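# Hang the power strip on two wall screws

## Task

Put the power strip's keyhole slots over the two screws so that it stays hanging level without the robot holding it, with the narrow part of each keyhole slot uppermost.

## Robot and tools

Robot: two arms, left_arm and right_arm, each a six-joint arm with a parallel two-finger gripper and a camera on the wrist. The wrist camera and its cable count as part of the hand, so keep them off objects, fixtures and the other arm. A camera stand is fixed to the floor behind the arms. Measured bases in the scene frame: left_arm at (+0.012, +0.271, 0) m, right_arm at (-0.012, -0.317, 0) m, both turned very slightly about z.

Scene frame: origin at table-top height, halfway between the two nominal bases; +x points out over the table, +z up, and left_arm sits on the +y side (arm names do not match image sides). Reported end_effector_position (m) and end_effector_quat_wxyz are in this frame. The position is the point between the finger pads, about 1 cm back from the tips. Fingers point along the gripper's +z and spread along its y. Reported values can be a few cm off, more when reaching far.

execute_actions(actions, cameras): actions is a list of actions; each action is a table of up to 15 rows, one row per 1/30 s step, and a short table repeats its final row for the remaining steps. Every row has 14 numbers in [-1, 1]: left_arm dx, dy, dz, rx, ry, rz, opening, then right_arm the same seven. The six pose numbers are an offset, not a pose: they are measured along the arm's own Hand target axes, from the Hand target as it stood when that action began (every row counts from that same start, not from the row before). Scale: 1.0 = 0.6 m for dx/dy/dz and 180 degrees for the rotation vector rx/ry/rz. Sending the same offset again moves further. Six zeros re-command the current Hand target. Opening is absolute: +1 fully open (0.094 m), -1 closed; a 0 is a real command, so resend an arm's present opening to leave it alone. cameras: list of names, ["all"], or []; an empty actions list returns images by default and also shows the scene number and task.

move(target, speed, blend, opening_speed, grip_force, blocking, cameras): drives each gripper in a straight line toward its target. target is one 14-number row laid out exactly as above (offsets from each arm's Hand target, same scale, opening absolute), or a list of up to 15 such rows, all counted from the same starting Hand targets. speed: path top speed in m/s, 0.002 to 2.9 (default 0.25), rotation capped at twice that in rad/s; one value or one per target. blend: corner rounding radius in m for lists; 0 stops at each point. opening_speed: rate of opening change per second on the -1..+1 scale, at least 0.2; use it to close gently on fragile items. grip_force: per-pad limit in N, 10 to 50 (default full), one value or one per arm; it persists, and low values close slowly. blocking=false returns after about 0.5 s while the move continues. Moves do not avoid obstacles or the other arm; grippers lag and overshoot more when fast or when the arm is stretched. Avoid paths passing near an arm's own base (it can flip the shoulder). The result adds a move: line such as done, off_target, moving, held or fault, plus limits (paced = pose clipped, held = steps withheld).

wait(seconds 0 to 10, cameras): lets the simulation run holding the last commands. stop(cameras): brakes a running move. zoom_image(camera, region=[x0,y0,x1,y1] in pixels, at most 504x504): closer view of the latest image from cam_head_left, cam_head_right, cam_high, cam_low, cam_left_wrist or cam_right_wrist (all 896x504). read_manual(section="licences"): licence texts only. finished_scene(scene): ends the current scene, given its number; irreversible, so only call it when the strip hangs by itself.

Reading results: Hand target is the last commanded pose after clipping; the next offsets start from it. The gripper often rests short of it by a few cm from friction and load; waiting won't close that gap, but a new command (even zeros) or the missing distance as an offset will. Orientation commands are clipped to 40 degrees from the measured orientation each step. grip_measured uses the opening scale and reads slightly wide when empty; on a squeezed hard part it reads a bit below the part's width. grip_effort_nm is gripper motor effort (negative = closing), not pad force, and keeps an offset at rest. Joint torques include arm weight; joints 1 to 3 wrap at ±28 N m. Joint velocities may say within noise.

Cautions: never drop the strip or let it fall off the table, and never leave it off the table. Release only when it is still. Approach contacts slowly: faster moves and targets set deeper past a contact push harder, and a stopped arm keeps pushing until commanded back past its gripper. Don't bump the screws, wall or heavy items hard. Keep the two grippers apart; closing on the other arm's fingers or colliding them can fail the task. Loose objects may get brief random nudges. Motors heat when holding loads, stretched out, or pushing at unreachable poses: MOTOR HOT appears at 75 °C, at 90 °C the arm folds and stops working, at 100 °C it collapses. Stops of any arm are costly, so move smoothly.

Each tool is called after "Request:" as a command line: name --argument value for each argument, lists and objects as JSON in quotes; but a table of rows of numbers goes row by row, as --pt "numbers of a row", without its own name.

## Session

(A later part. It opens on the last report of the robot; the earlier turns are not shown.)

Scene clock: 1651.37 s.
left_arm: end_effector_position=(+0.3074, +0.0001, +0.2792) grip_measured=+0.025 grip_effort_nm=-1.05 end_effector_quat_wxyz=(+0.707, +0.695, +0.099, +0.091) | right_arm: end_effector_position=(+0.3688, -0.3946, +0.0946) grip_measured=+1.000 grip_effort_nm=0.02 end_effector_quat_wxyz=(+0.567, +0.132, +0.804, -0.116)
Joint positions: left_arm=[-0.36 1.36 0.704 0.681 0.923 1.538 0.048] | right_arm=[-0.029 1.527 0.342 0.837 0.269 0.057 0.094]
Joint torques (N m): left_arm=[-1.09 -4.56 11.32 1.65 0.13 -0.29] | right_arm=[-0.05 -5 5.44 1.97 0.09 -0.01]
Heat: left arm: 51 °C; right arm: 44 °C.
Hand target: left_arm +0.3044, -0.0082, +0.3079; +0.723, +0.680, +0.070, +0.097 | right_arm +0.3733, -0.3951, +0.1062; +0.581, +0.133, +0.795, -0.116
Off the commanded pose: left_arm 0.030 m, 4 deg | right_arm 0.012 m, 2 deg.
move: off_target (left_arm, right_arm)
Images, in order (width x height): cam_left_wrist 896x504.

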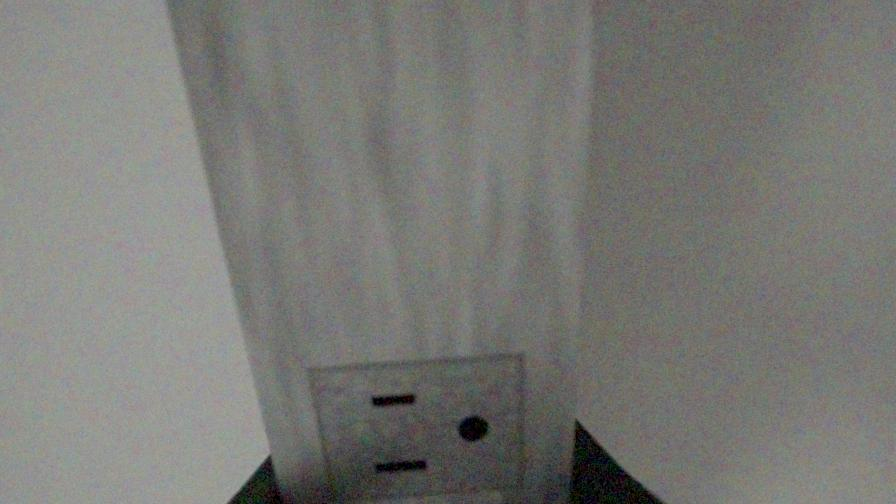

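Request:
move --pt "0.001 0.0 0.015 0 0 0.0 -0.4 0 0 0 0 0 0 1" --cameras '["cam_left_wrist"]' --speed 0.02

Scene clock: 1657.33 s.
left_arm: end_effector_position=(+0.3100, -0.0058, +0.2801) grip_measured=+0.025 grip_effort_nm=-1.05 end_effector_quat_wxyz=(+0.706, +0.694, +0.101, +0.092) | right_arm: end_effector_position=(+0.3688, -0.3946, +0.0946) grip_measured=+1.000 grip_effort_nm=0.02 end_effector_quat_wxyz=(+0.567, +0.132, +0.804, -0.116)
Joint positions: left_arm=[-0.379 1.375 0.719 0.681 0.9 1.538 0.048] | right_arm=[-0.029 1.527 0.342 0.837 0.269 0.057 0.094]
Joint torques (N m): left_arm=[-1.43 -4.15 11.9 1.66 0.13 -0.26] | right_arm=[-0.09 -5.15 5.44 1.98 0.11 0.03]
Heat: left arm: 51 °C; right arm: 44 °C.
Hand target: left_arm +0.3071, -0.0168, +0.3085; +0.723, +0.680, +0.070, +0.097 | right_arm +0.3733, -0.3951, +0.1062; +0.581, +0.133, +0.795, -0.116
Off the commanded pose: left_arm 0.031 m, 4 deg | right_arm 0.012 m, 2 deg.
move: off_target (left_arm, right_arm)
Images, in order (width x height): cam_left_wrist 896x504.

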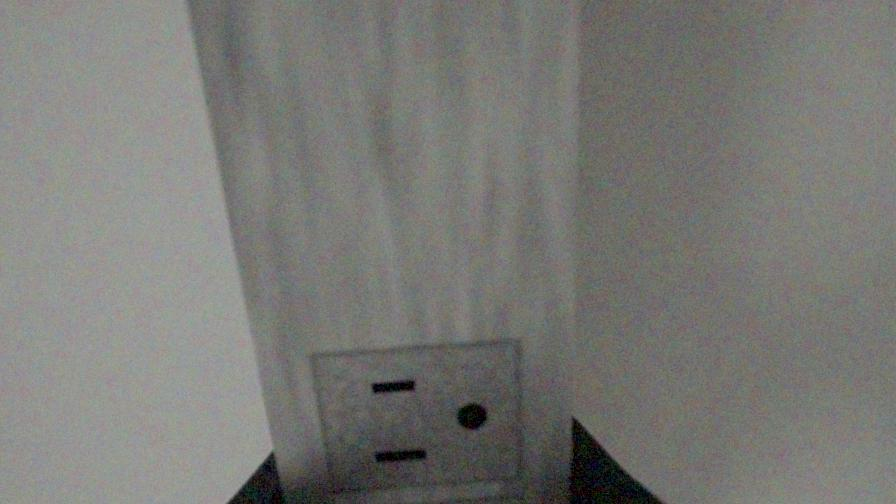

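Request:
move --pt "0.0 0.0 0.002 0 0 -0.012 -0.4 0 0 0 0 0 0 1" --cameras '[]' --speed 0.02

Request:
move --pt "0.0 0.0 0.002 0 0 -0.012 -0.4 0 0 0 0 0 0 1" --cameras '["cam_left_wrist"]' --speed 0.02

Scene clock: 1667.93 s.
left_arm: end_effector_position=(+0.3106, -0.0061, +0.2814) grip_measured=+0.025 grip_effort_nm=-1.05 end_effector_quat_wxyz=(+0.708, +0.693, +0.106, +0.089) | right_arm: end_effector_position=(+0.3688, -0.3946, +0.0946) grip_measured=+1.000 grip_effort_nm=0.02 end_effector_quat_wxyz=(+0.567, +0.132, +0.804, -0.116)
Joint positions: left_arm=[-0.38 1.375 0.722 0.681 0.896 1.523 0.048] | right_arm=[-0.029 1.527 0.342 0.837 0.269 0.057 0.094]
Joint torques (N m): left_arm=[-1.51 -4.04 11.97 1.59 0.13 -0.51] | right_arm=[-0.09 -5.04 5.33 1.98 0.08 -0.01]
Heat: left arm: 52 °C; right arm: 44 °C.
Hand target: left_arm +0.3074, -0.0180, +0.3086; +0.725, +0.679, +0.083, +0.083 | right_arm +0.3733, -0.3951, +0.1062; +0.581, +0.133, +0.795, -0.116
Off the commanded pose: left_arm 0.030 m, 4 deg | right_arm 0.012 m, 2 deg.
move: off_target (left_arm, right_arm)
No camera images: "cameras" was empty.

Scene clock: 1669.43 s.
left_arm: end_effector_position=(+0.3107, -0.0067, +0.2833) grip_measured=+0.025 grip_effort_nm=-1.05 end_effector_quat_wxyz=(+0.710, +0.691, +0.113, +0.081) | right_arm: end_effector_position=(+0.3688, -0.3946, +0.0946) grip_measured=+1.000 grip_effort_nm=0.03 end_effector_quat_wxyz=(+0.567, +0.132, +0.804, -0.116)
Joint positions: left_arm=[-0.382 1.375 0.727 0.681 0.895 1.498 0.048] | right_arm=[-0.029 1.527 0.342 0.837 0.269 0.057 0.094]
Joint torques (N m): left_arm=[-1.84 -3.86 11.81 1.58 0.12 -0.62] | right_arm=[-0.01 -5.08 5.34 1.97 0.11 -0.02]
Heat: left arm: 52 °C; right arm: 44 °C.
Hand target: left_arm +0.3076, -0.0192, +0.3087; +0.727, +0.677, +0.095, +0.069 | right_arm +0.3733, -0.3951, +0.1062; +0.581, +0.133, +0.795, -0.116
Off the commanded pose: left_arm 0.028 m, 3 deg | right_arm 0.012 m, 2 deg.
move: off_target (left_arm, right_arm)
Images, in order (width x height): cam_left_wrist 896x504.

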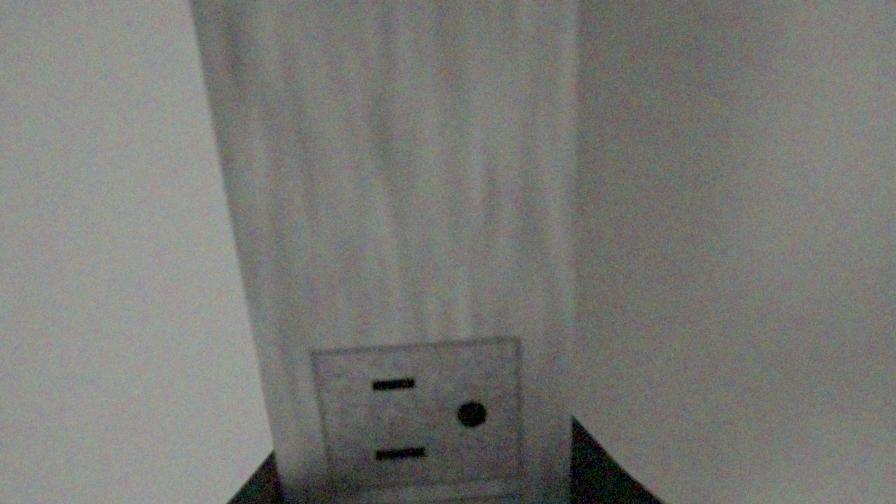

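Request:
move --pt "0.0 0.0 0.0 0 0 0.018 -0.4 0 0 0 0 0 0 1" --cameras '[]' --speed 0.02

Request:
move --pt "0.0 0.0 0.0 0 0 0.018 -0.4 0 0 0 0 0 0 1" --cameras '["cam_left_wrist"]' --speed 0.02

Scene clock: 1709.20 s.
left_arm: end_effector_position=(+0.3108, -0.0067, +0.2821) grip_measured=+0.025 grip_effort_nm=-1.05 end_effector_quat_wxyz=(+0.709, +0.692, +0.112, +0.082) | right_arm: end_effector_position=(+0.3688, -0.3946, +0.0946) grip_measured=+1.000 grip_effort_nm=0.02 end_effector_quat_wxyz=(+0.567, +0.132, +0.804, -0.116)
Joint positions: left_arm=[-0.382 1.377 0.725 0.681 0.895 1.503 0.048] | right_arm=[-0.029 1.527 0.342 0.837 0.269 0.057 0.094]
Joint torques (N m): left_arm=[-1.78 -3.84 11.67 1.64 0.11 -0.04] | right_arm=[-0.09 -5.07 5.44 1.96 0.1 0.02]
Heat: left arm: 51 °C; right arm: 44 °C.
Hand target: left_arm +0.3076, -0.0192, +0.3087; +0.724, +0.679, +0.076, +0.090 | right_arm +0.3733, -0.3951, +0.1062; +0.581, +0.133, +0.795, -0.116
Off the commanded pose: left_arm 0.029 m, 5 deg | right_arm 0.012 m, 2 deg.
move: off_target (left_arm, right_arm)
No camera images: "cameras" was empty.

Scene clock: 1711.13 s.
left_arm: end_effector_position=(+0.3111, -0.0068, +0.2816) grip_measured=+0.025 grip_effort_nm=-1.05 end_effector_quat_wxyz=(+0.707, +0.693, +0.103, +0.091) | right_arm: end_effector_position=(+0.3688, -0.3946, +0.0946) grip_measured=+1.000 grip_effort_nm=0.02 end_effector_quat_wxyz=(+0.567, +0.132, +0.804, -0.116)
Joint positions: left_arm=[-0.382 1.378 0.725 0.681 0.895 1.53 0.048] | right_arm=[-0.029 1.527 0.342 0.837 0.269 0.057 0.094]
Joint torques (N m): left_arm=[-1.85 -3.92 11.58 1.68 0.1 0.3] | right_arm=[-0.17 -5.14 5.31 1.97 0.1 0.04]
Heat: left arm: 51 °C; right arm: 44 °C.
Hand target: left_arm +0.3076, -0.0192, +0.3087; +0.721, +0.681, +0.057, +0.110 | right_arm +0.3733, -0.3951, +0.1062; +0.581, +0.133, +0.795, -0.116
Off the commanded pose: left_arm 0.030 m, 6 deg | right_arm 0.012 m, 2 deg.
move: off_target (left_arm, right_arm)
Images, in order (width x height): cam_left_wrist 896x504.

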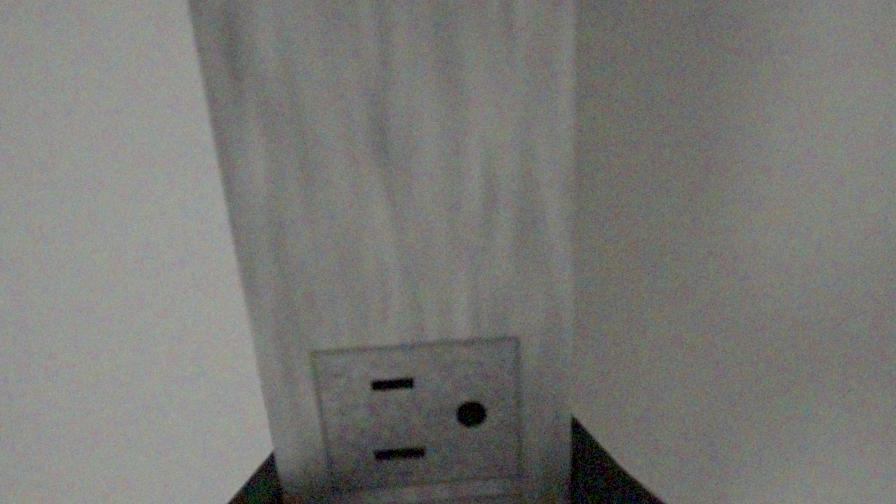

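Request:
move --pt "0.0045 0.0015 -0.04 0 0 0 -0.4 0 0 0 0 0 0 1" --pt "0.0017 -0.04 -0.0292 0 0.014 -0.014 -0.4 0 0 0 0 0 0 1" --pt "0.0043 -0.0005 -0.0265 0 0.014 -0.014 -0.4 0 0 0 0 0 0 1" --cameras '["cam_left_wrist"]' --speed 0.05

Scene clock: 1765.80 s.
left_arm: end_effector_position=(+0.3143, +0.0021, +0.2714) grip_measured=+0.025 grip_effort_nm=-1.05 end_effector_quat_wxyz=(+0.705, +0.693, +0.108, +0.107) | right_arm: end_effector_position=(+0.3688, -0.3946, +0.0946) grip_measured=+1.000 grip_effort_nm=0.02 end_effector_quat_wxyz=(+0.567, +0.132, +0.804, -0.116)
Joint positions: left_arm=[-0.359 1.378 0.682 0.722 0.889 1.547 0.048] | right_arm=[-0.029 1.527 0.342 0.837 0.269 0.057 0.094]
Joint torques (N m): left_arm=[-1.05 -7.77 11.14 1.25 0.08 -0.46] | right_arm=[-0.06 -5.11 5.52 1.95 0.08 0]
Heat: left arm: 51 °C; right arm: 44 °C.
Hand target: left_arm +0.3065, -0.0031, +0.3075; +0.722, +0.677, +0.088, +0.109 | right_arm +0.3733, -0.3951, +0.1062; +0.581, +0.133, +0.795, -0.116
Off the commanded pose: left_arm 0.037 m, 4 deg | right_arm 0.012 m, 2 deg.
move: off_target (left_arm, right_arm)
Images, in order (width x height): cam_left_wrist 896x504.

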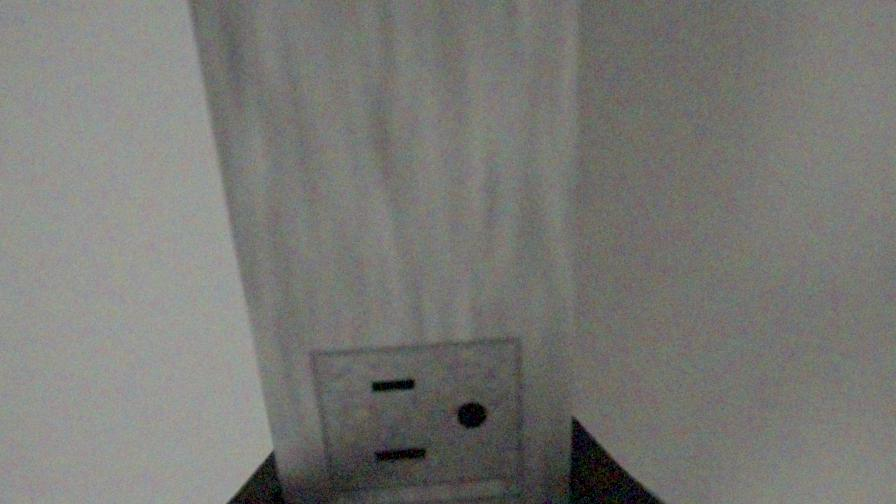

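Request:
move --target '[-0.002,-0.002,0.02,0,0,0,-0.4,0,0,0,0,0,0,1]' --cameras '[]' --speed 0.03

Scene clock: 1772.50 s.
left_arm: end_effector_position=(+0.3114, -0.0064, +0.2765) grip_measured=+0.025 grip_effort_nm=-1.05 end_effector_quat_wxyz=(+0.707, +0.691, +0.103, +0.108) | right_arm: end_effector_position=(+0.3688, -0.3946, +0.0946) grip_measured=+1.000 grip_effort_nm=0.02 end_effector_quat_wxyz=(+0.567, +0.132, +0.804, -0.116)
Joint positions: left_arm=[-0.389 1.378 0.696 0.718 0.865 1.547 0.048] | right_arm=[-0.029 1.527 0.342 0.837 0.269 0.057 0.094]
Joint torques (N m): left_arm=[-1.51 -5.78 11.78 1.29 -0.07 -0.41] | right_arm=[-0.03 -5.18 5.44 1.98 0.06 0.01]
Heat: left arm: 52 °C; right arm: 44 °C.
Hand target: left_arm +0.3087, -0.0151, +0.3071; +0.722, +0.677, +0.088, +0.109 | right_arm +0.3733, -0.3951, +0.1062; +0.581, +0.133, +0.795, -0.116
Off the commanded pose: left_arm 0.032 m, 3 deg | right_arm 0.012 m, 2 deg.
move: off_target (left_arm, right_arm)
No camera images: "cameras" was empty.

Request:
move --target '[0.008,0.012,0.003,0,0,0,-0.4,0,0,0,0,0,0,1]' --cameras '[]' --speed 0.015

Scene clock: 1776.47 s.
left_arm: end_effector_position=(+0.3139, -0.0064, +0.2765) grip_measured=+0.025 grip_effort_nm=-1.05 end_effector_quat_wxyz=(+0.702, +0.696, +0.111, +0.101) | right_arm: end_effector_position=(+0.3688, -0.3946, +0.0946) grip_measured=+1.000 grip_effort_nm=0.02 end_effector_quat_wxyz=(+0.567, +0.132, +0.804, -0.116)
Joint positions: left_arm=[-0.386 1.378 0.716 0.673 0.866 1.547 0.048] | right_arm=[-0.029 1.527 0.342 0.837 0.269 0.057 0.094]
Joint torques (N m): left_arm=[-1.05 -5.49 12.97 1.46 0.01 -0.42] | right_arm=[0.05 -4.98 5.48 1.98 0.09 0.01]
Heat: left arm: 53 °C; right arm: 44 °C.
Hand target: left_arm +0.3135, -0.0150, +0.3145; +0.722, +0.677, +0.088, +0.109 | right_arm +0.3733, -0.3951, +0.1062; +0.581, +0.133, +0.795, -0.116
Off the commanded pose: left_arm 0.039 m, 4 deg | right_arm 0.012 m, 2 deg.
move: off_target (left_arm, right_arm)
No camera images: "cameras" was empty.

Request:
move --target '[0.005,0.008,0.005,0.0,0,0,-0.4,0,0,0,0,0,0,1]' --cameras '[]' --speed 0.015

Request:
move --target '[0.004,0.006,0.006,-0.005,0,0,-0.4,0,0,0,0,0,0,1]' --cameras '["cam_left_wrist"]' --speed 0.015

Scene clock: 1781.70 s.
left_arm: end_effector_position=(+0.3141, -0.0070, +0.2765) grip_measured=+0.025 grip_effort_nm=-1.05 end_effector_quat_wxyz=(+0.700, +0.699, +0.113, +0.093) | right_arm: end_effector_position=(+0.3688, -0.3946, +0.0946) grip_measured=+1.000 grip_effort_nm=0.02 end_effector_quat_wxyz=(+0.567, +0.132, +0.804, -0.116)
Joint positions: left_arm=[-0.385 1.378 0.73 0.643 0.876 1.548 0.048] | right_arm=[-0.029 1.527 0.342 0.837 0.269 0.057 0.094]
Joint torques (N m): left_arm=[-1.24 -5.18 13.87 1.59 -0.11 -0.43] | right_arm=[-0.12 -5.19 5.44 1.97 0.09 -0.01]
Heat: left arm: 53 °C; right arm: 44 °C.
Hand target: left_arm +0.3170, -0.0168, +0.3196; +0.722, +0.677, +0.088, +0.109 | right_arm +0.3733, -0.3951, +0.1062; +0.581, +0.133, +0.795, -0.116
Off the commanded pose: left_arm 0.044 m, 5 deg | right_arm 0.012 m, 2 deg.
move: off_target (left_arm, right_arm)
No camera images: "cameras" was empty.

Scene clock: 1782.83 s.
left_arm: end_effector_position=(+0.3144, -0.0075, +0.2773) grip_measured=+0.025 grip_effort_nm=-1.05 end_effector_quat_wxyz=(+0.700, +0.699, +0.111, +0.093) | right_arm: end_effector_position=(+0.3688, -0.3946, +0.0946) grip_measured=+1.000 grip_effort_nm=0.02 end_effector_quat_wxyz=(+0.567, +0.132, +0.804, -0.116)
Joint positions: left_arm=[-0.385 1.382 0.735 0.643 0.879 1.548 0.048] | right_arm=[-0.029 1.527 0.342 0.837 0.269 0.057 0.094]
Joint torques (N m): left_arm=[-1.36 -4.46 14.41 1.86 -0.15 -0.63] | right_arm=[-0.14 -5.16 5.41 1.98 0.1 0.01]
Heat: left arm: 53 °C; right arm: 44 °C.
Hand target: left_arm +0.3202, -0.0194, +0.3234; +0.728, +0.671, +0.087, +0.110 | right_arm +0.3733, -0.3951, +0.1062; +0.581, +0.133, +0.795, -0.116
Off the commanded pose: left_arm 0.048 m, 6 deg | right_arm 0.012 m, 2 deg.
move: off_target (left_arm, right_arm)
Images, in order (width x height): cam_left_wrist 896x504.

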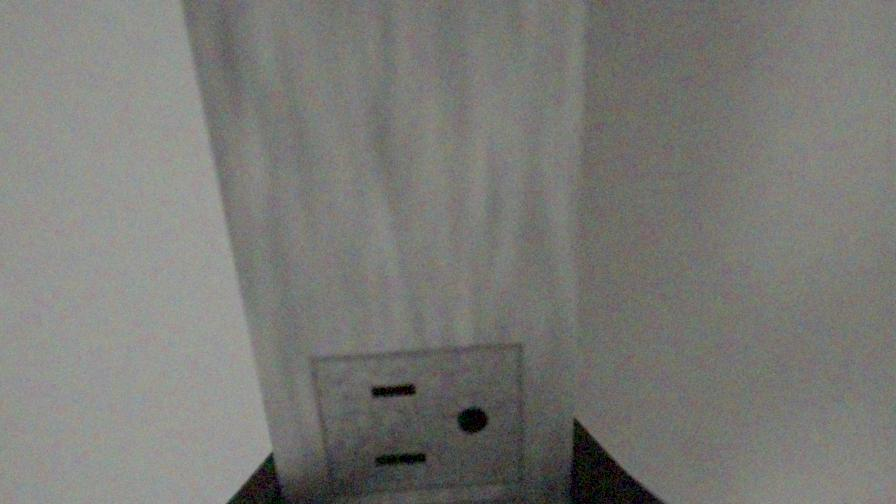

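Request:
move --target '[0.0,-0.01,0.003,0.0,0.004,0.014,-0.4,0,0,0,0,0,0,1]' --cameras '[]' --speed 0.015

Request:
move --target '[0.0,-0.005,0.003,0.0,0.004,0.01,-0.4,0,0,0,0,0,0,1]' --cameras '["cam_left_wrist"]' --speed 0.015

Scene clock: 1792.03 s.
left_arm: end_effector_position=(+0.3146, -0.0076, +0.2767) grip_measured=+0.025 grip_effort_nm=-1.05 end_effector_quat_wxyz=(+0.700, +0.700, +0.110, +0.093) | right_arm: end_effector_position=(+0.3688, -0.3946, +0.0946) grip_measured=+1.000 grip_effort_nm=0.02 end_effector_quat_wxyz=(+0.567, +0.132, +0.804, -0.116)
Joint positions: left_arm=[-0.385 1.383 0.735 0.643 0.879 1.552 0.048] | right_arm=[-0.029 1.527 0.342 0.837 0.269 0.057 0.094]
Joint torques (N m): left_arm=[-2.33 -3.92 12.78 2.16 -0.46 -0.18] | right_arm=[0.01 -5.15 5.46 1.97 0.09 0]
Heat: left arm: 56 °C; right arm: 44 °C.
Hand target: left_arm +0.3209, -0.0215, +0.3176; +0.724, +0.673, +0.077, +0.130 | right_arm +0.3733, -0.3951, +0.1062; +0.581, +0.133, +0.795, -0.116
Off the commanded pose: left_arm 0.044 m, 7 deg | right_arm 0.012 m, 2 deg.
move: off_target (left_arm, right_arm)
No camera images: "cameras" was empty.

Scene clock: 1793.77 s.
left_arm: end_effector_position=(+0.3147, -0.0076, +0.2767) grip_measured=+0.025 grip_effort_nm=-1.05 end_effector_quat_wxyz=(+0.699, +0.700, +0.107, +0.097) | right_arm: end_effector_position=(+0.3688, -0.3946, +0.0946) grip_measured=+1.000 grip_effort_nm=0.02 end_effector_quat_wxyz=(+0.567, +0.132, +0.804, -0.116)
Joint positions: left_arm=[-0.385 1.383 0.735 0.643 0.878 1.561 0.048] | right_arm=[-0.029 1.527 0.342 0.837 0.269 0.057 0.094]
Joint torques (N m): left_arm=[-3.08 -3.86 12.21 2.21 -0.74 0.11] | right_arm=[-0.13 -5.11 5.39 1.95 0.09 0]
Heat: left arm: 56 °C; right arm: 44 °C.
Hand target: left_arm +0.3217, -0.0234, +0.3148; +0.722, +0.673, +0.071, +0.146 | right_arm +0.3733, -0.3951, +0.1062; +0.581, +0.133, +0.795, -0.116
Off the commanded pose: left_arm 0.042 m, 8 deg | right_arm 0.012 m, 2 deg.
move: off_target (left_arm, right_arm)
Images, in order (width x height): cam_left_wrist 896x504.

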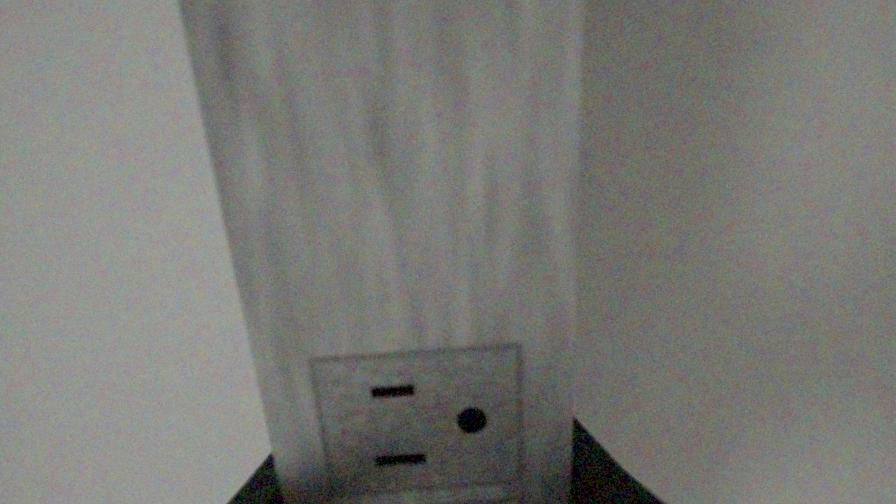

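Request:
move --target '[0.0,-0.004,0.0,0.0,0.0,0.012,-0.4,0,0,0,0,0,0,1]' --cameras '[]' --speed 0.015

Request:
move --target '[0.0,-0.004,0.0,0.0,0.004,0.012,-0.4,0,0,0,0,0,0,1]' --cameras '["cam_left_wrist"]' --speed 0.015

Scene clock: 1799.37 s.
left_arm: end_effector_position=(+0.3147, -0.0076, +0.2767) grip_measured=+0.025 grip_effort_nm=-1.05 end_effector_quat_wxyz=(+0.699, +0.701, +0.104, +0.100) | right_arm: end_effector_position=(+0.3688, -0.3946, +0.0946) grip_measured=+1.000 grip_effort_nm=0.02 end_effector_quat_wxyz=(+0.567, +0.132, +0.804, -0.116)
Joint positions: left_arm=[-0.385 1.383 0.735 0.643 0.878 1.57 0.048] | right_arm=[-0.029 1.527 0.342 0.837 0.269 0.057 0.094]
Joint torques (N m): left_arm=[-3.04 -3.52 11.85 2.29 -0.72 0.5] | right_arm=[-0.01 -5.12 5.39 1.98 0.11 0]
Heat: left arm: 56 °C; right arm: 44 °C.
Hand target: left_arm +0.3220, -0.0235, +0.3124; +0.719, +0.674, +0.058, +0.160 | right_arm +0.3733, -0.3951, +0.1062; +0.581, +0.133, +0.795, -0.116
Off the commanded pose: left_arm 0.040 m, 9 deg | right_arm 0.012 m, 2 deg.
move: off_target (left_arm, right_arm)
No camera images: "cameras" was empty.

Scene clock: 1801.40 s.
left_arm: end_effector_position=(+0.3147, -0.0076, +0.2767) grip_measured=+0.025 grip_effort_nm=-1.05 end_effector_quat_wxyz=(+0.698, +0.701, +0.102, +0.103) | right_arm: end_effector_position=(+0.3688, -0.3946, +0.0946) grip_measured=+1.000 grip_effort_nm=0.02 end_effector_quat_wxyz=(+0.567, +0.132, +0.804, -0.116)
Joint positions: left_arm=[-0.385 1.383 0.735 0.643 0.878 1.578 0.048] | right_arm=[-0.029 1.527 0.342 0.837 0.269 0.057 0.094]
Joint torques (N m): left_arm=[-3.33 -3.63 11.18 2.34 -0.92 0.86] | right_arm=[-0.02 -5.12 5.52 1.94 0.09 -0.03]
Heat: left arm: 56 °C; right arm: 44 °C.
Hand target: left_arm +0.3223, -0.0237, +0.3100; +0.715, +0.674, +0.050, +0.177 | right_arm +0.3733, -0.3951, +0.1062; +0.581, +0.133, +0.795, -0.116
Off the commanded pose: left_arm 0.038 m, 11 deg | right_arm 0.012 m, 2 deg.
move: off_target (left_arm, right_arm)
Images, in order (width x height): cam_left_wrist 896x504.

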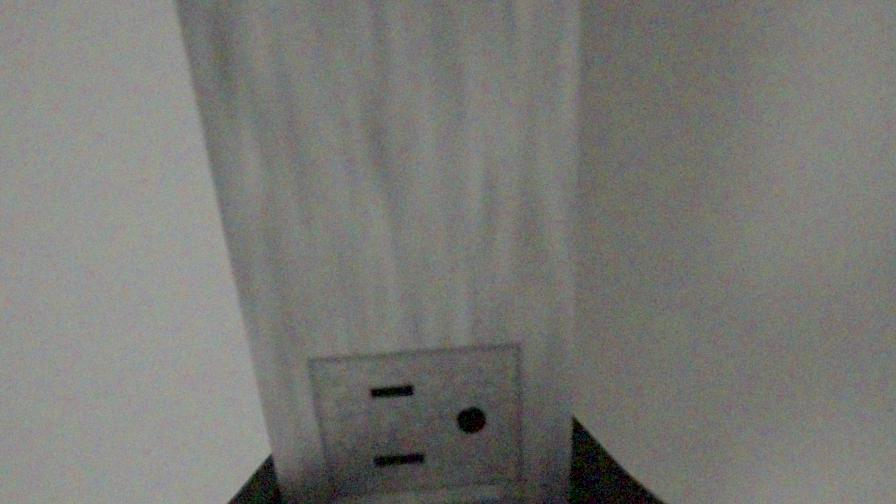

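Request:
move --target '[0.0,0.0,0.004,0.0,0.0,0.02,-0.4,0,0,0,0,0,0,1]' --cameras '[]' --speed 0.015

Request:
move --target '[0.0,0.0,0.004,0.0,0.0,0.02,-0.4,0,0,0,0,0,0,1]' --cameras '["cam_left_wrist"]' --speed 0.015

Scene clock: 1810.73 s.
left_arm: end_effector_position=(+0.3169, -0.0117, +0.2738) grip_measured=+0.025 grip_effort_nm=-1.05 end_effector_quat_wxyz=(+0.692, +0.705, +0.089, +0.128) | right_arm: end_effector_position=(+0.3688, -0.3946, +0.0946) grip_measured=+1.000 grip_effort_nm=0.02 end_effector_quat_wxyz=(+0.567, +0.132, +0.804, -0.116)
Joint positions: left_arm=[-0.403 1.391 0.735 0.643 0.842 1.639 0.048] | right_arm=[-0.029 1.527 0.342 0.837 0.269 0.057 0.094]
Joint torques (N m): left_arm=[-2.52 -3.79 11.54 2.37 -0.6 0.9] | right_arm=[0.01 -5.08 5.42 1.98 0.05 0.03]
Heat: left arm: 56 °C; right arm: 44 °C.
Hand target: left_arm +0.3231, -0.0259, +0.3103; +0.710, +0.675, +0.029, +0.200 | right_arm +0.3733, -0.3951, +0.1062; +0.581, +0.133, +0.795, -0.116
Off the commanded pose: left_arm 0.040 m, 11 deg | right_arm 0.012 m, 2 deg.
move: off_target (left_arm, right_arm)
No camera images: "cameras" was empty.

Scene clock: 1813.57 s.
left_arm: end_effector_position=(+0.3172, -0.0120, +0.2727) grip_measured=+0.025 grip_effort_nm=-1.05 end_effector_quat_wxyz=(+0.690, +0.706, +0.082, +0.134) | right_arm: end_effector_position=(+0.3688, -0.3946, +0.0946) grip_measured=+1.000 grip_effort_nm=0.02 end_effector_quat_wxyz=(+0.567, +0.132, +0.804, -0.116)
Joint positions: left_arm=[-0.403 1.394 0.735 0.643 0.843 1.659 0.048] | right_arm=[-0.029 1.527 0.342 0.837 0.269 0.057 0.094]
Joint torques (N m): left_arm=[-3 -3.69 11.85 2.37 -0.69 1.37] | right_arm=[-0.13 -5.08 5.55 1.95 0.1 0.01]
Heat: left arm: 56 °C; right arm: 44 °C.
Hand target: left_arm +0.3238, -0.0282, +0.3105; +0.703, +0.676, +0.007, +0.222 | right_arm +0.3733, -0.3951, +0.1062; +0.581, +0.133, +0.795, -0.116
Off the commanded pose: left_arm 0.042 m, 14 deg | right_arm 0.012 m, 2 deg.
move: off_target (left_arm, right_arm)
Images, in order (width x height): cam_left_wrist 896x504.

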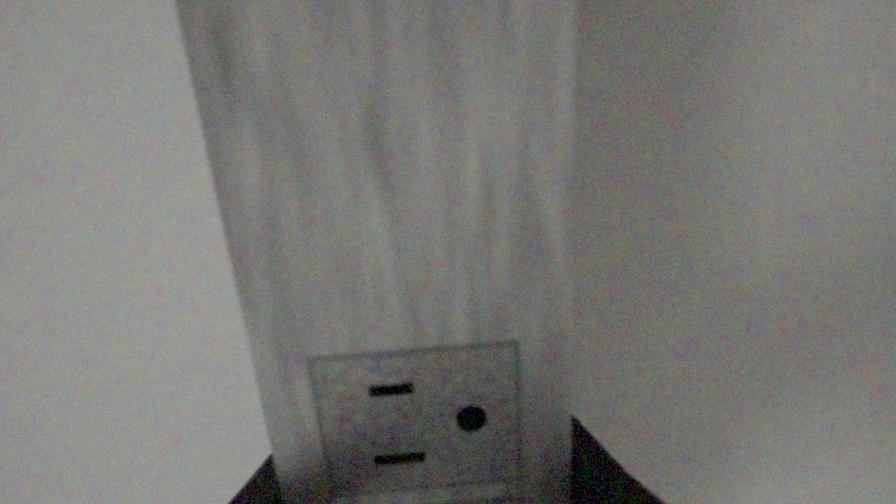

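Request:
move --pt "-0.006 -0.02 -0.0148 0 0 -0.045 -0.4 0 0 0 0 0 0 1" --pt "-0.0185 -0.0543 -0.0148 0 0 -0.085 -0.4 0 0 0 0 0 0 1" --cameras '["cam_left_wrist","cam_head_left"]' --speed 0.02

Scene clock: 1833.53 s.
left_arm: end_effector_position=(+0.3165, -0.0114, +0.2702) grip_measured=+0.025 grip_effort_nm=-1.05 end_effector_quat_wxyz=(+0.715, +0.682, +0.082, +0.131) | right_arm: end_effector_position=(+0.3688, -0.3946, +0.0946) grip_measured=+1.000 grip_effort_nm=0.02 end_effector_quat_wxyz=(+0.567, +0.132, +0.804, -0.116)
Joint positions: left_arm=[-0.4 1.441 0.678 0.847 0.851 1.57 0.048] | right_arm=[-0.029 1.527 0.342 0.837 0.269 0.057 0.094]
Joint torques (N m): left_arm=[-2.47 -2.43 8.09 1.91 -0.68 -0.66] | right_arm=[-0.02 -5.12 5.44 1.94 0.09 0.01]
Heat: left arm: 56 °C; right arm: 44 °C.
Hand target: left_arm +0.3209, -0.0230, +0.2754; +0.726, +0.669, +0.097, +0.126 | right_arm +0.3733, -0.3951, +0.1062; +0.581, +0.133, +0.795, -0.116
Off the commanded pose: left_arm 0.013 m, 3 deg | right_arm 0.012 m, 2 deg.
move: off_target (left_arm, right_arm)
Images, in order (width x height): cam_head_left 896x504, cam_left_wrist 896x504.

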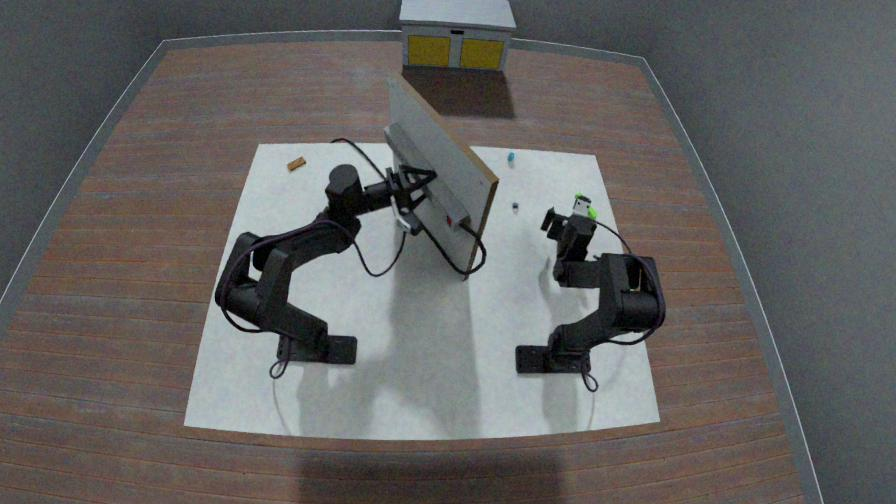

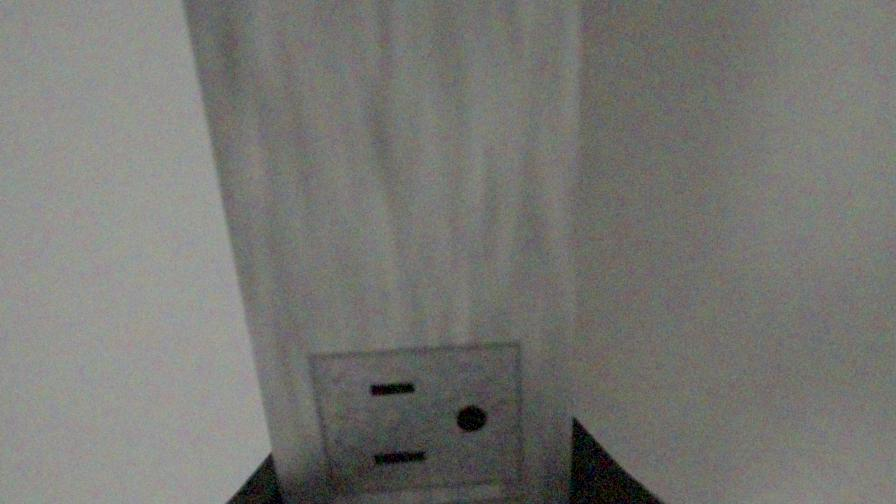

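Request:
move --pt "0 -0.01 -0.004 0.022 0 -0.016 -0.4 0 0 0 0 0 0 1" --pt "0 -0.022 -0.004 0.022 0 -0.022 -0.4 0 0 0 0 0 0 1" --cameras '["cam_left_wrist","cam_head_left"]' --speed 0.02

Scene clock: 1842.47 s.
left_arm: end_effector_position=(+0.3165, -0.0108, +0.2695) grip_measured=+0.025 grip_effort_nm=-1.05 end_effector_quat_wxyz=(+0.713, +0.684, +0.084, +0.129) | right_arm: end_effector_position=(+0.3688, -0.3946, +0.0946) grip_measured=+1.000 grip_effort_nm=0.02 end_effector_quat_wxyz=(+0.567, +0.132, +0.804, -0.116)
Joint positions: left_arm=[-0.399 1.438 0.678 0.838 0.852 1.57 0.048] | right_arm=[-0.029 1.527 0.342 0.837 0.269 0.057 0.094]
Joint torques (N m): left_arm=[-2.14 -3.34 8.31 0.82 -0.6 -0.68] | right_arm=[-0.12 -5.03 5.24 1.98 0.08 0.01]
Heat: left arm: 55 °C; right arm: 44 °C.
Hand target: left_arm +0.3209, -0.0217, +0.2620; +0.707, +0.690, +0.125, +0.098 | right_arm +0.3733, -0.3951, +0.1062; +0.581, +0.133, +0.795, -0.116
Off the commanded pose: left_arm 0.014 m, 6 deg | right_arm 0.012 m, 2 deg.
move: off_target (left_arm, right_arm)
Images, in order (width x height): cam_head_left 896x504, cam_left_wrist 896x504.

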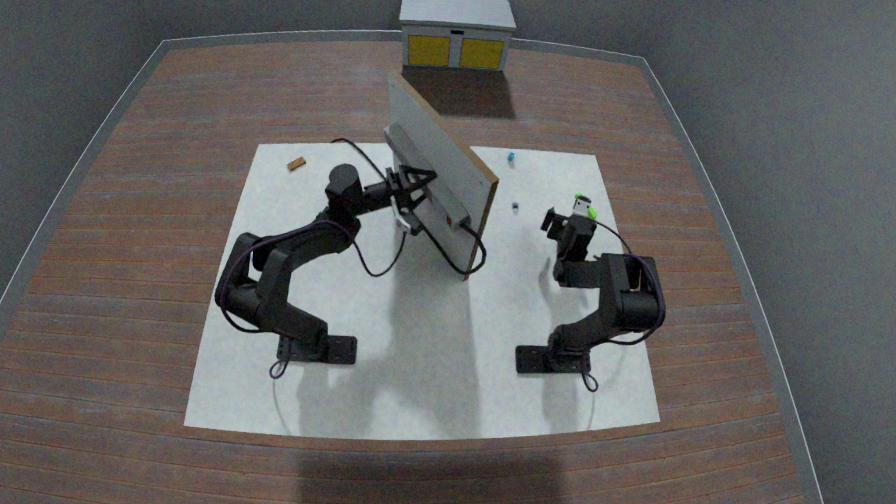

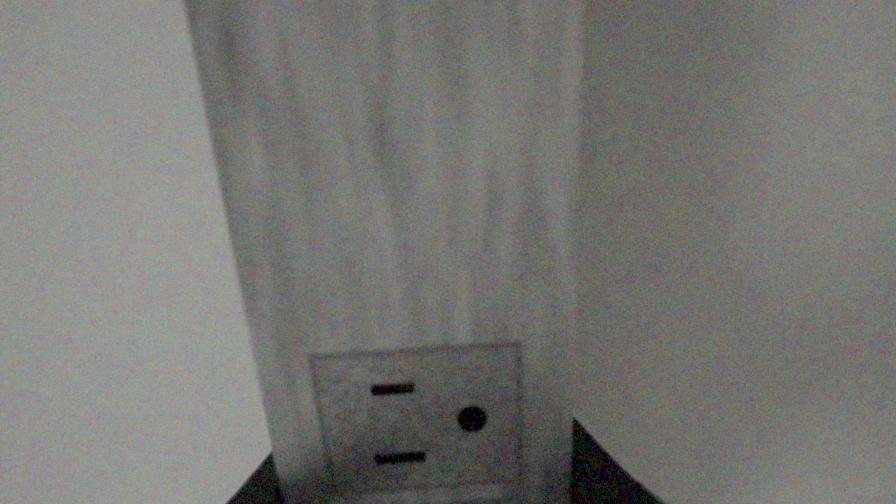

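Request:
zoom_image --camera "cam_head_left" --region '[370, 110, 500, 250]'

Scaled by 3.600.

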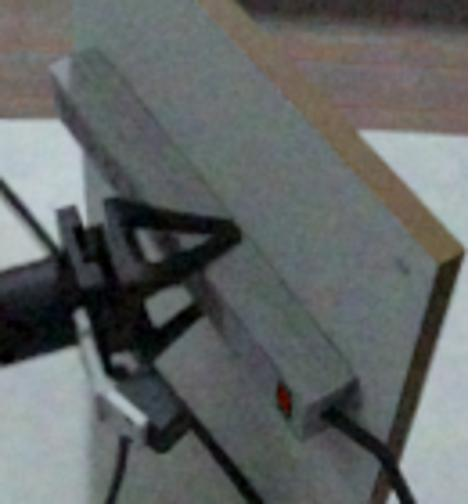

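Request:
move --pt "0 -0.02 -0.004 0.0 0 -0.02 -0.4 0 0 0 0 0 0 1" --pt "0 -0.035 -0.004 0.0 0 -0.035 -0.4 0 0 0 0 0 0 1" --cameras '["cam_left_wrist","cam_head_left"]' --speed 0.02

Request:
zoom_image --camera "cam_head_left" --region '[370, 110, 500, 250]'

Scene clock: 1862.53 s.
left_arm: end_effector_position=(+0.3165, -0.0111, +0.2602) grip_measured=+0.025 grip_effort_nm=-1.05 end_effector_quat_wxyz=(+0.719, +0.679, +0.107, +0.105) | right_arm: end_effector_position=(+0.3688, -0.3946, +0.0946) grip_measured=+1.000 grip_effort_nm=0.02 end_effector_quat_wxyz=(+0.567, +0.132, +0.804, -0.116)
Joint positions: left_arm=[-0.4 1.464 0.652 0.896 0.849 1.497 0.048] | right_arm=[-0.029 1.527 0.342 0.837 0.269 0.057 0.094]
Joint torques (N m): left_arm=[-1.74 -2.62 5.79 1.12 -0.52 -1.06] | right_arm=[-0.01 -5.16 5.52 1.96 0.11 -0.01]
Heat: left arm: 53 °C; right arm: 44 °C.
Hand target: left_arm +0.3194, -0.0200, +0.2411; +0.711, +0.682, +0.162, +0.059 | right_arm +0.3733, -0.3951, +0.1062; +0.581, +0.133, +0.795, -0.116
Off the commanded pose: left_arm 0.021 m, 8 deg | right_arm 0.012 m, 2 deg.
move: off_target (left_arm, right_arm)
Images, in order (width x height): cam_head_left 896x504, cam_left_wrist 896x504.

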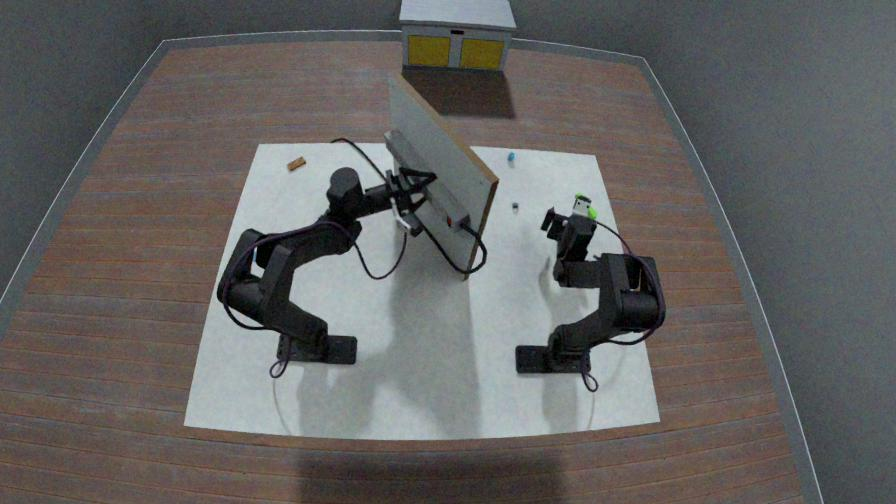

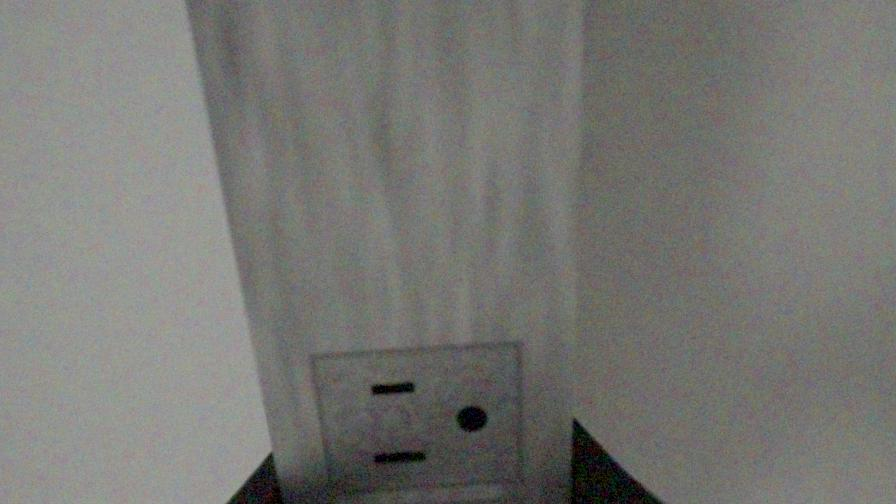

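Scaled by 3.600.

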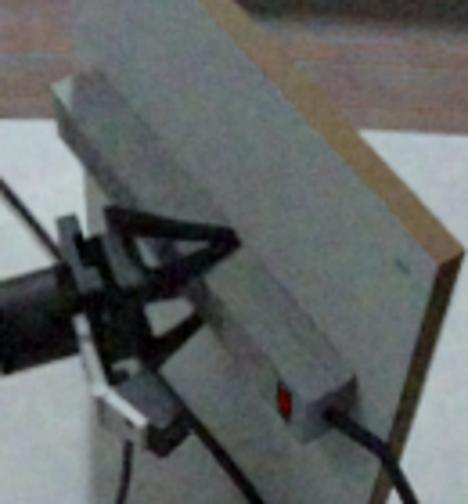

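Request:
move --target '[-0.0167,0.04,-0.006,0,0,0.04,-0.4,0,0,0,0,0,0,1]' --cameras '["cam_low"]' --speed 0.03

Scene clock: 1874.80 s.
left_arm: end_effector_position=(+0.3159, -0.0114, +0.2580) grip_measured=+0.025 grip_effort_nm=-1.05 end_effector_quat_wxyz=(+0.708, +0.687, +0.112, +0.116) | right_arm: end_effector_position=(+0.3688, -0.3946, +0.0946) grip_measured=+1.000 grip_effort_nm=0.02 end_effector_quat_wxyz=(+0.567, +0.132, +0.804, -0.116)
Joint positions: left_arm=[-0.411 1.437 0.652 0.829 0.818 1.54 0.048] | right_arm=[-0.029 1.527 0.342 0.837 0.269 0.057 0.094]
Joint torques (N m): left_arm=[-1.43 -6.39 8.9 0.7 -0.21 -0.19] | right_arm=[-0.03 -5.07 5.49 1.98 0.11 0.03]
Heat: left arm: 52 °C; right arm: 44 °C.
Hand target: left_arm +0.3122, -0.0181, +0.2662; +0.706, +0.691, +0.119, +0.103 | right_arm +0.3733, -0.3951, +0.1062; +0.581, +0.133, +0.795, -0.116
Off the commanded pose: left_arm 0.011 m, 2 deg | right_arm 0.012 m, 2 deg.
move: off_target (left_arm, right_arm)
Images, in order (width x height): cam_low 896x504.

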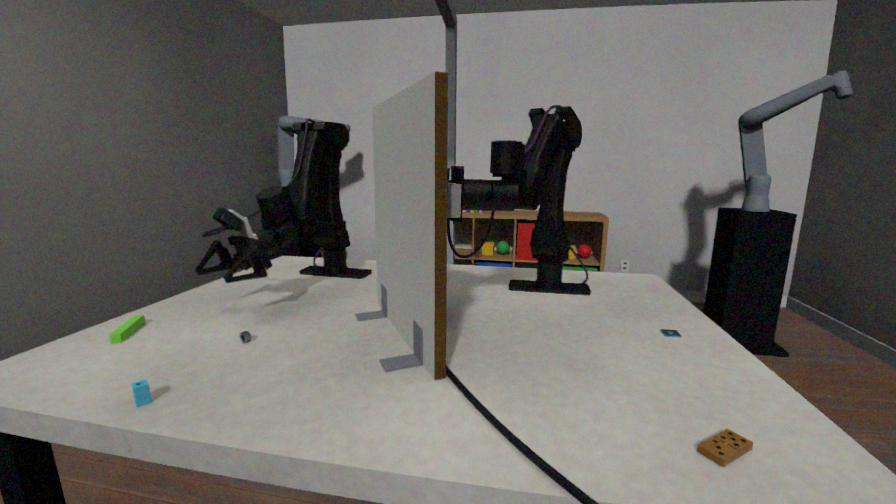

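Request:
move --target '[0,0,0,0,0,0,0.35,0,0,0,0,0,0,1]' --cameras '["cam_left_wrist","cam_head_left"]' --opening_speed 0.3

Request:
zoom_image --camera "cam_head_left" --region '[370, 110, 500, 250]'

Scene clock: 1880.97 s.
left_arm: end_effector_position=(+0.3148, -0.0125, +0.2592) grip_measured=+0.348 grip_effort_nm=0.08 end_effector_quat_wxyz=(+0.708, +0.687, +0.112, +0.117) | right_arm: end_effector_position=(+0.3688, -0.3946, +0.0946) grip_measured=+1.000 grip_effort_nm=0.02 end_effector_quat_wxyz=(+0.567, +0.132, +0.804, -0.116)
Joint positions: left_arm=[-0.417 1.431 0.652 0.823 0.81 1.54 0.063] | right_arm=[-0.029 1.527 0.342 0.837 0.269 0.057 0.094]
Joint torques (N m): left_arm=[-0.96 -5.91 8.91 0.74 -0.13 -0.21] | right_arm=[0.01 -5.04 5.53 1.97 0.09 -0.01]
Heat: left arm: 52 °C; right arm: 44 °C.
Hand target: left_arm +0.3122, -0.0181, +0.2662; +0.706, +0.691, +0.119, +0.103 | right_arm +0.3733, -0.3951, +0.1062; +0.581, +0.133, +0.795, -0.116
Off the commanded pose: left_arm 0.009 m, 2 deg | right_arm 0.012 m, 2 deg.
move: off_target (right_arm)
Images, in order (width x height): cam_head_left 896x504, cam_left_wrist 896x504.

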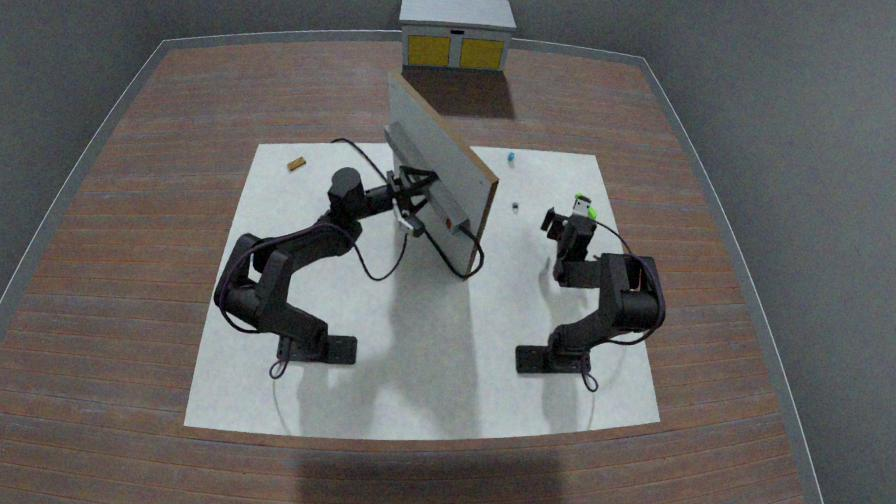

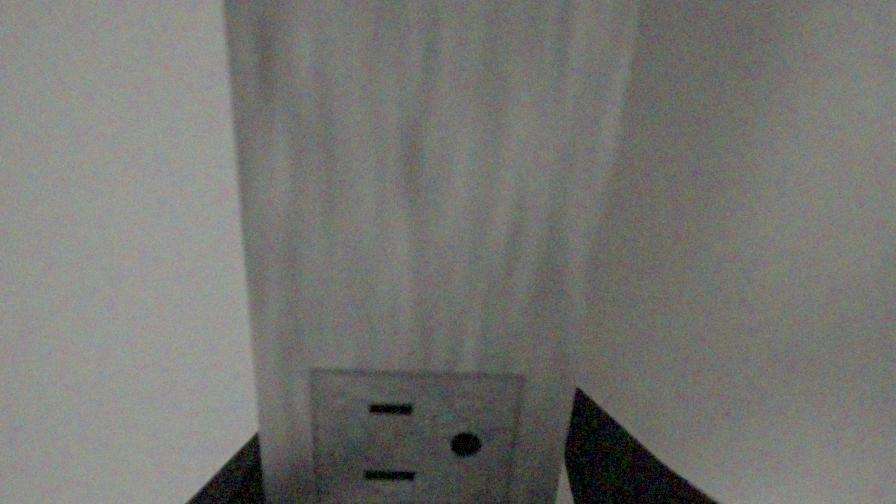

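Scaled by 3.600.

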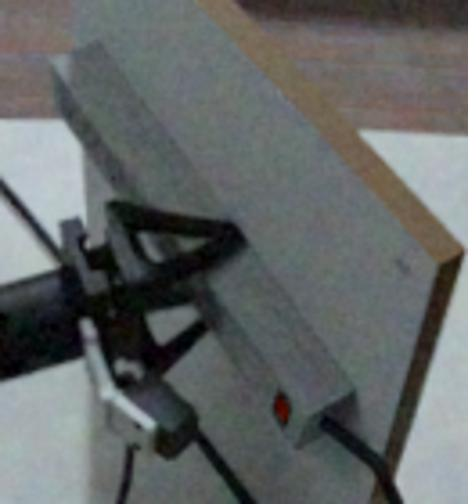

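Request:
move --target '[0,0,0,0,0,0,0.75,0,0,0,0,0,0,1]' --cameras '["cam_left_wrist","cam_head_left"]' --opening_speed 0.3

Request:
zoom_image --camera "cam_head_left" --region '[370, 110, 500, 290]'

Scene clock: 1894.40 s.
left_arm: end_effector_position=(+0.3148, -0.0125, +0.2592) grip_measured=+0.748 grip_effort_nm=0.08 end_effector_quat_wxyz=(+0.708, +0.687, +0.112, +0.117) | right_arm: end_effector_position=(+0.3688, -0.3946, +0.0946) grip_measured=+1.000 grip_effort_nm=0.03 end_effector_quat_wxyz=(+0.567, +0.132, +0.804, -0.116)
Joint positions: left_arm=[-0.417 1.431 0.652 0.823 0.81 1.54 0.082] | right_arm=[-0.029 1.527 0.342 0.837 0.269 0.057 0.094]
Joint torques (N m): left_arm=[-1.01 -5.91 8.98 0.75 -0.13 -0.17] | right_arm=[0.01 -5.05 5.46 1.95 0.09 0.03]
Heat: left arm: 52 °C; right arm: 44 °C.
Hand target: left_arm +0.3122, -0.0181, +0.2662; +0.706, +0.691, +0.119, +0.103 | right_arm +0.3733, -0.3951, +0.1062; +0.581, +0.133, +0.795, -0.116
Off the commanded pose: left_arm 0.009 m, 2 deg | right_arm 0.012 m, 2 deg.
move: off_target (right_arm)
Images, in order (width x height): cam_head_left 896x504, cam_left_wrist 896x504.

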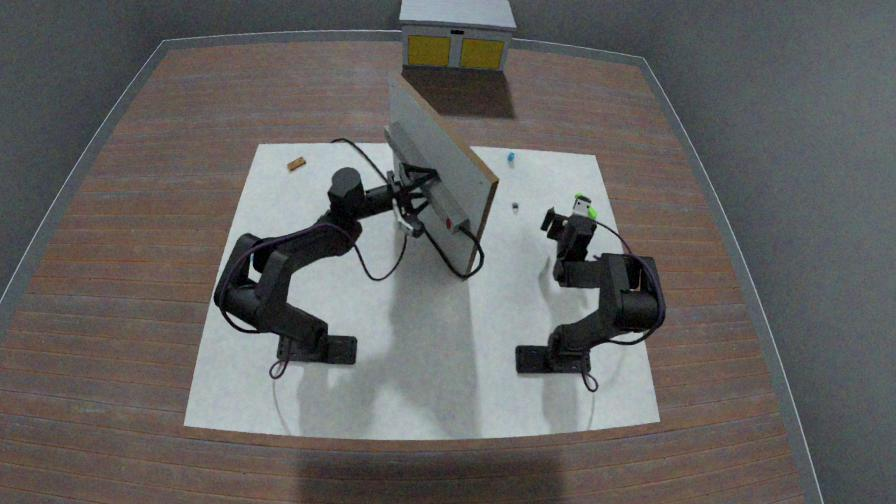

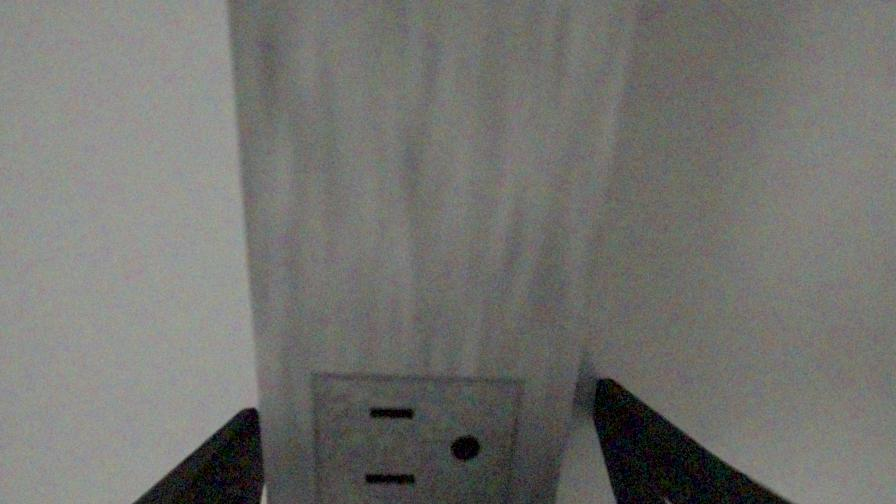

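Scaled by 2.800.

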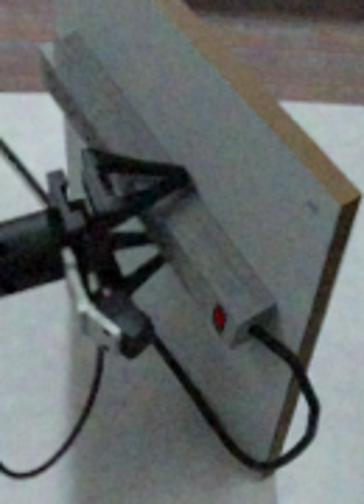

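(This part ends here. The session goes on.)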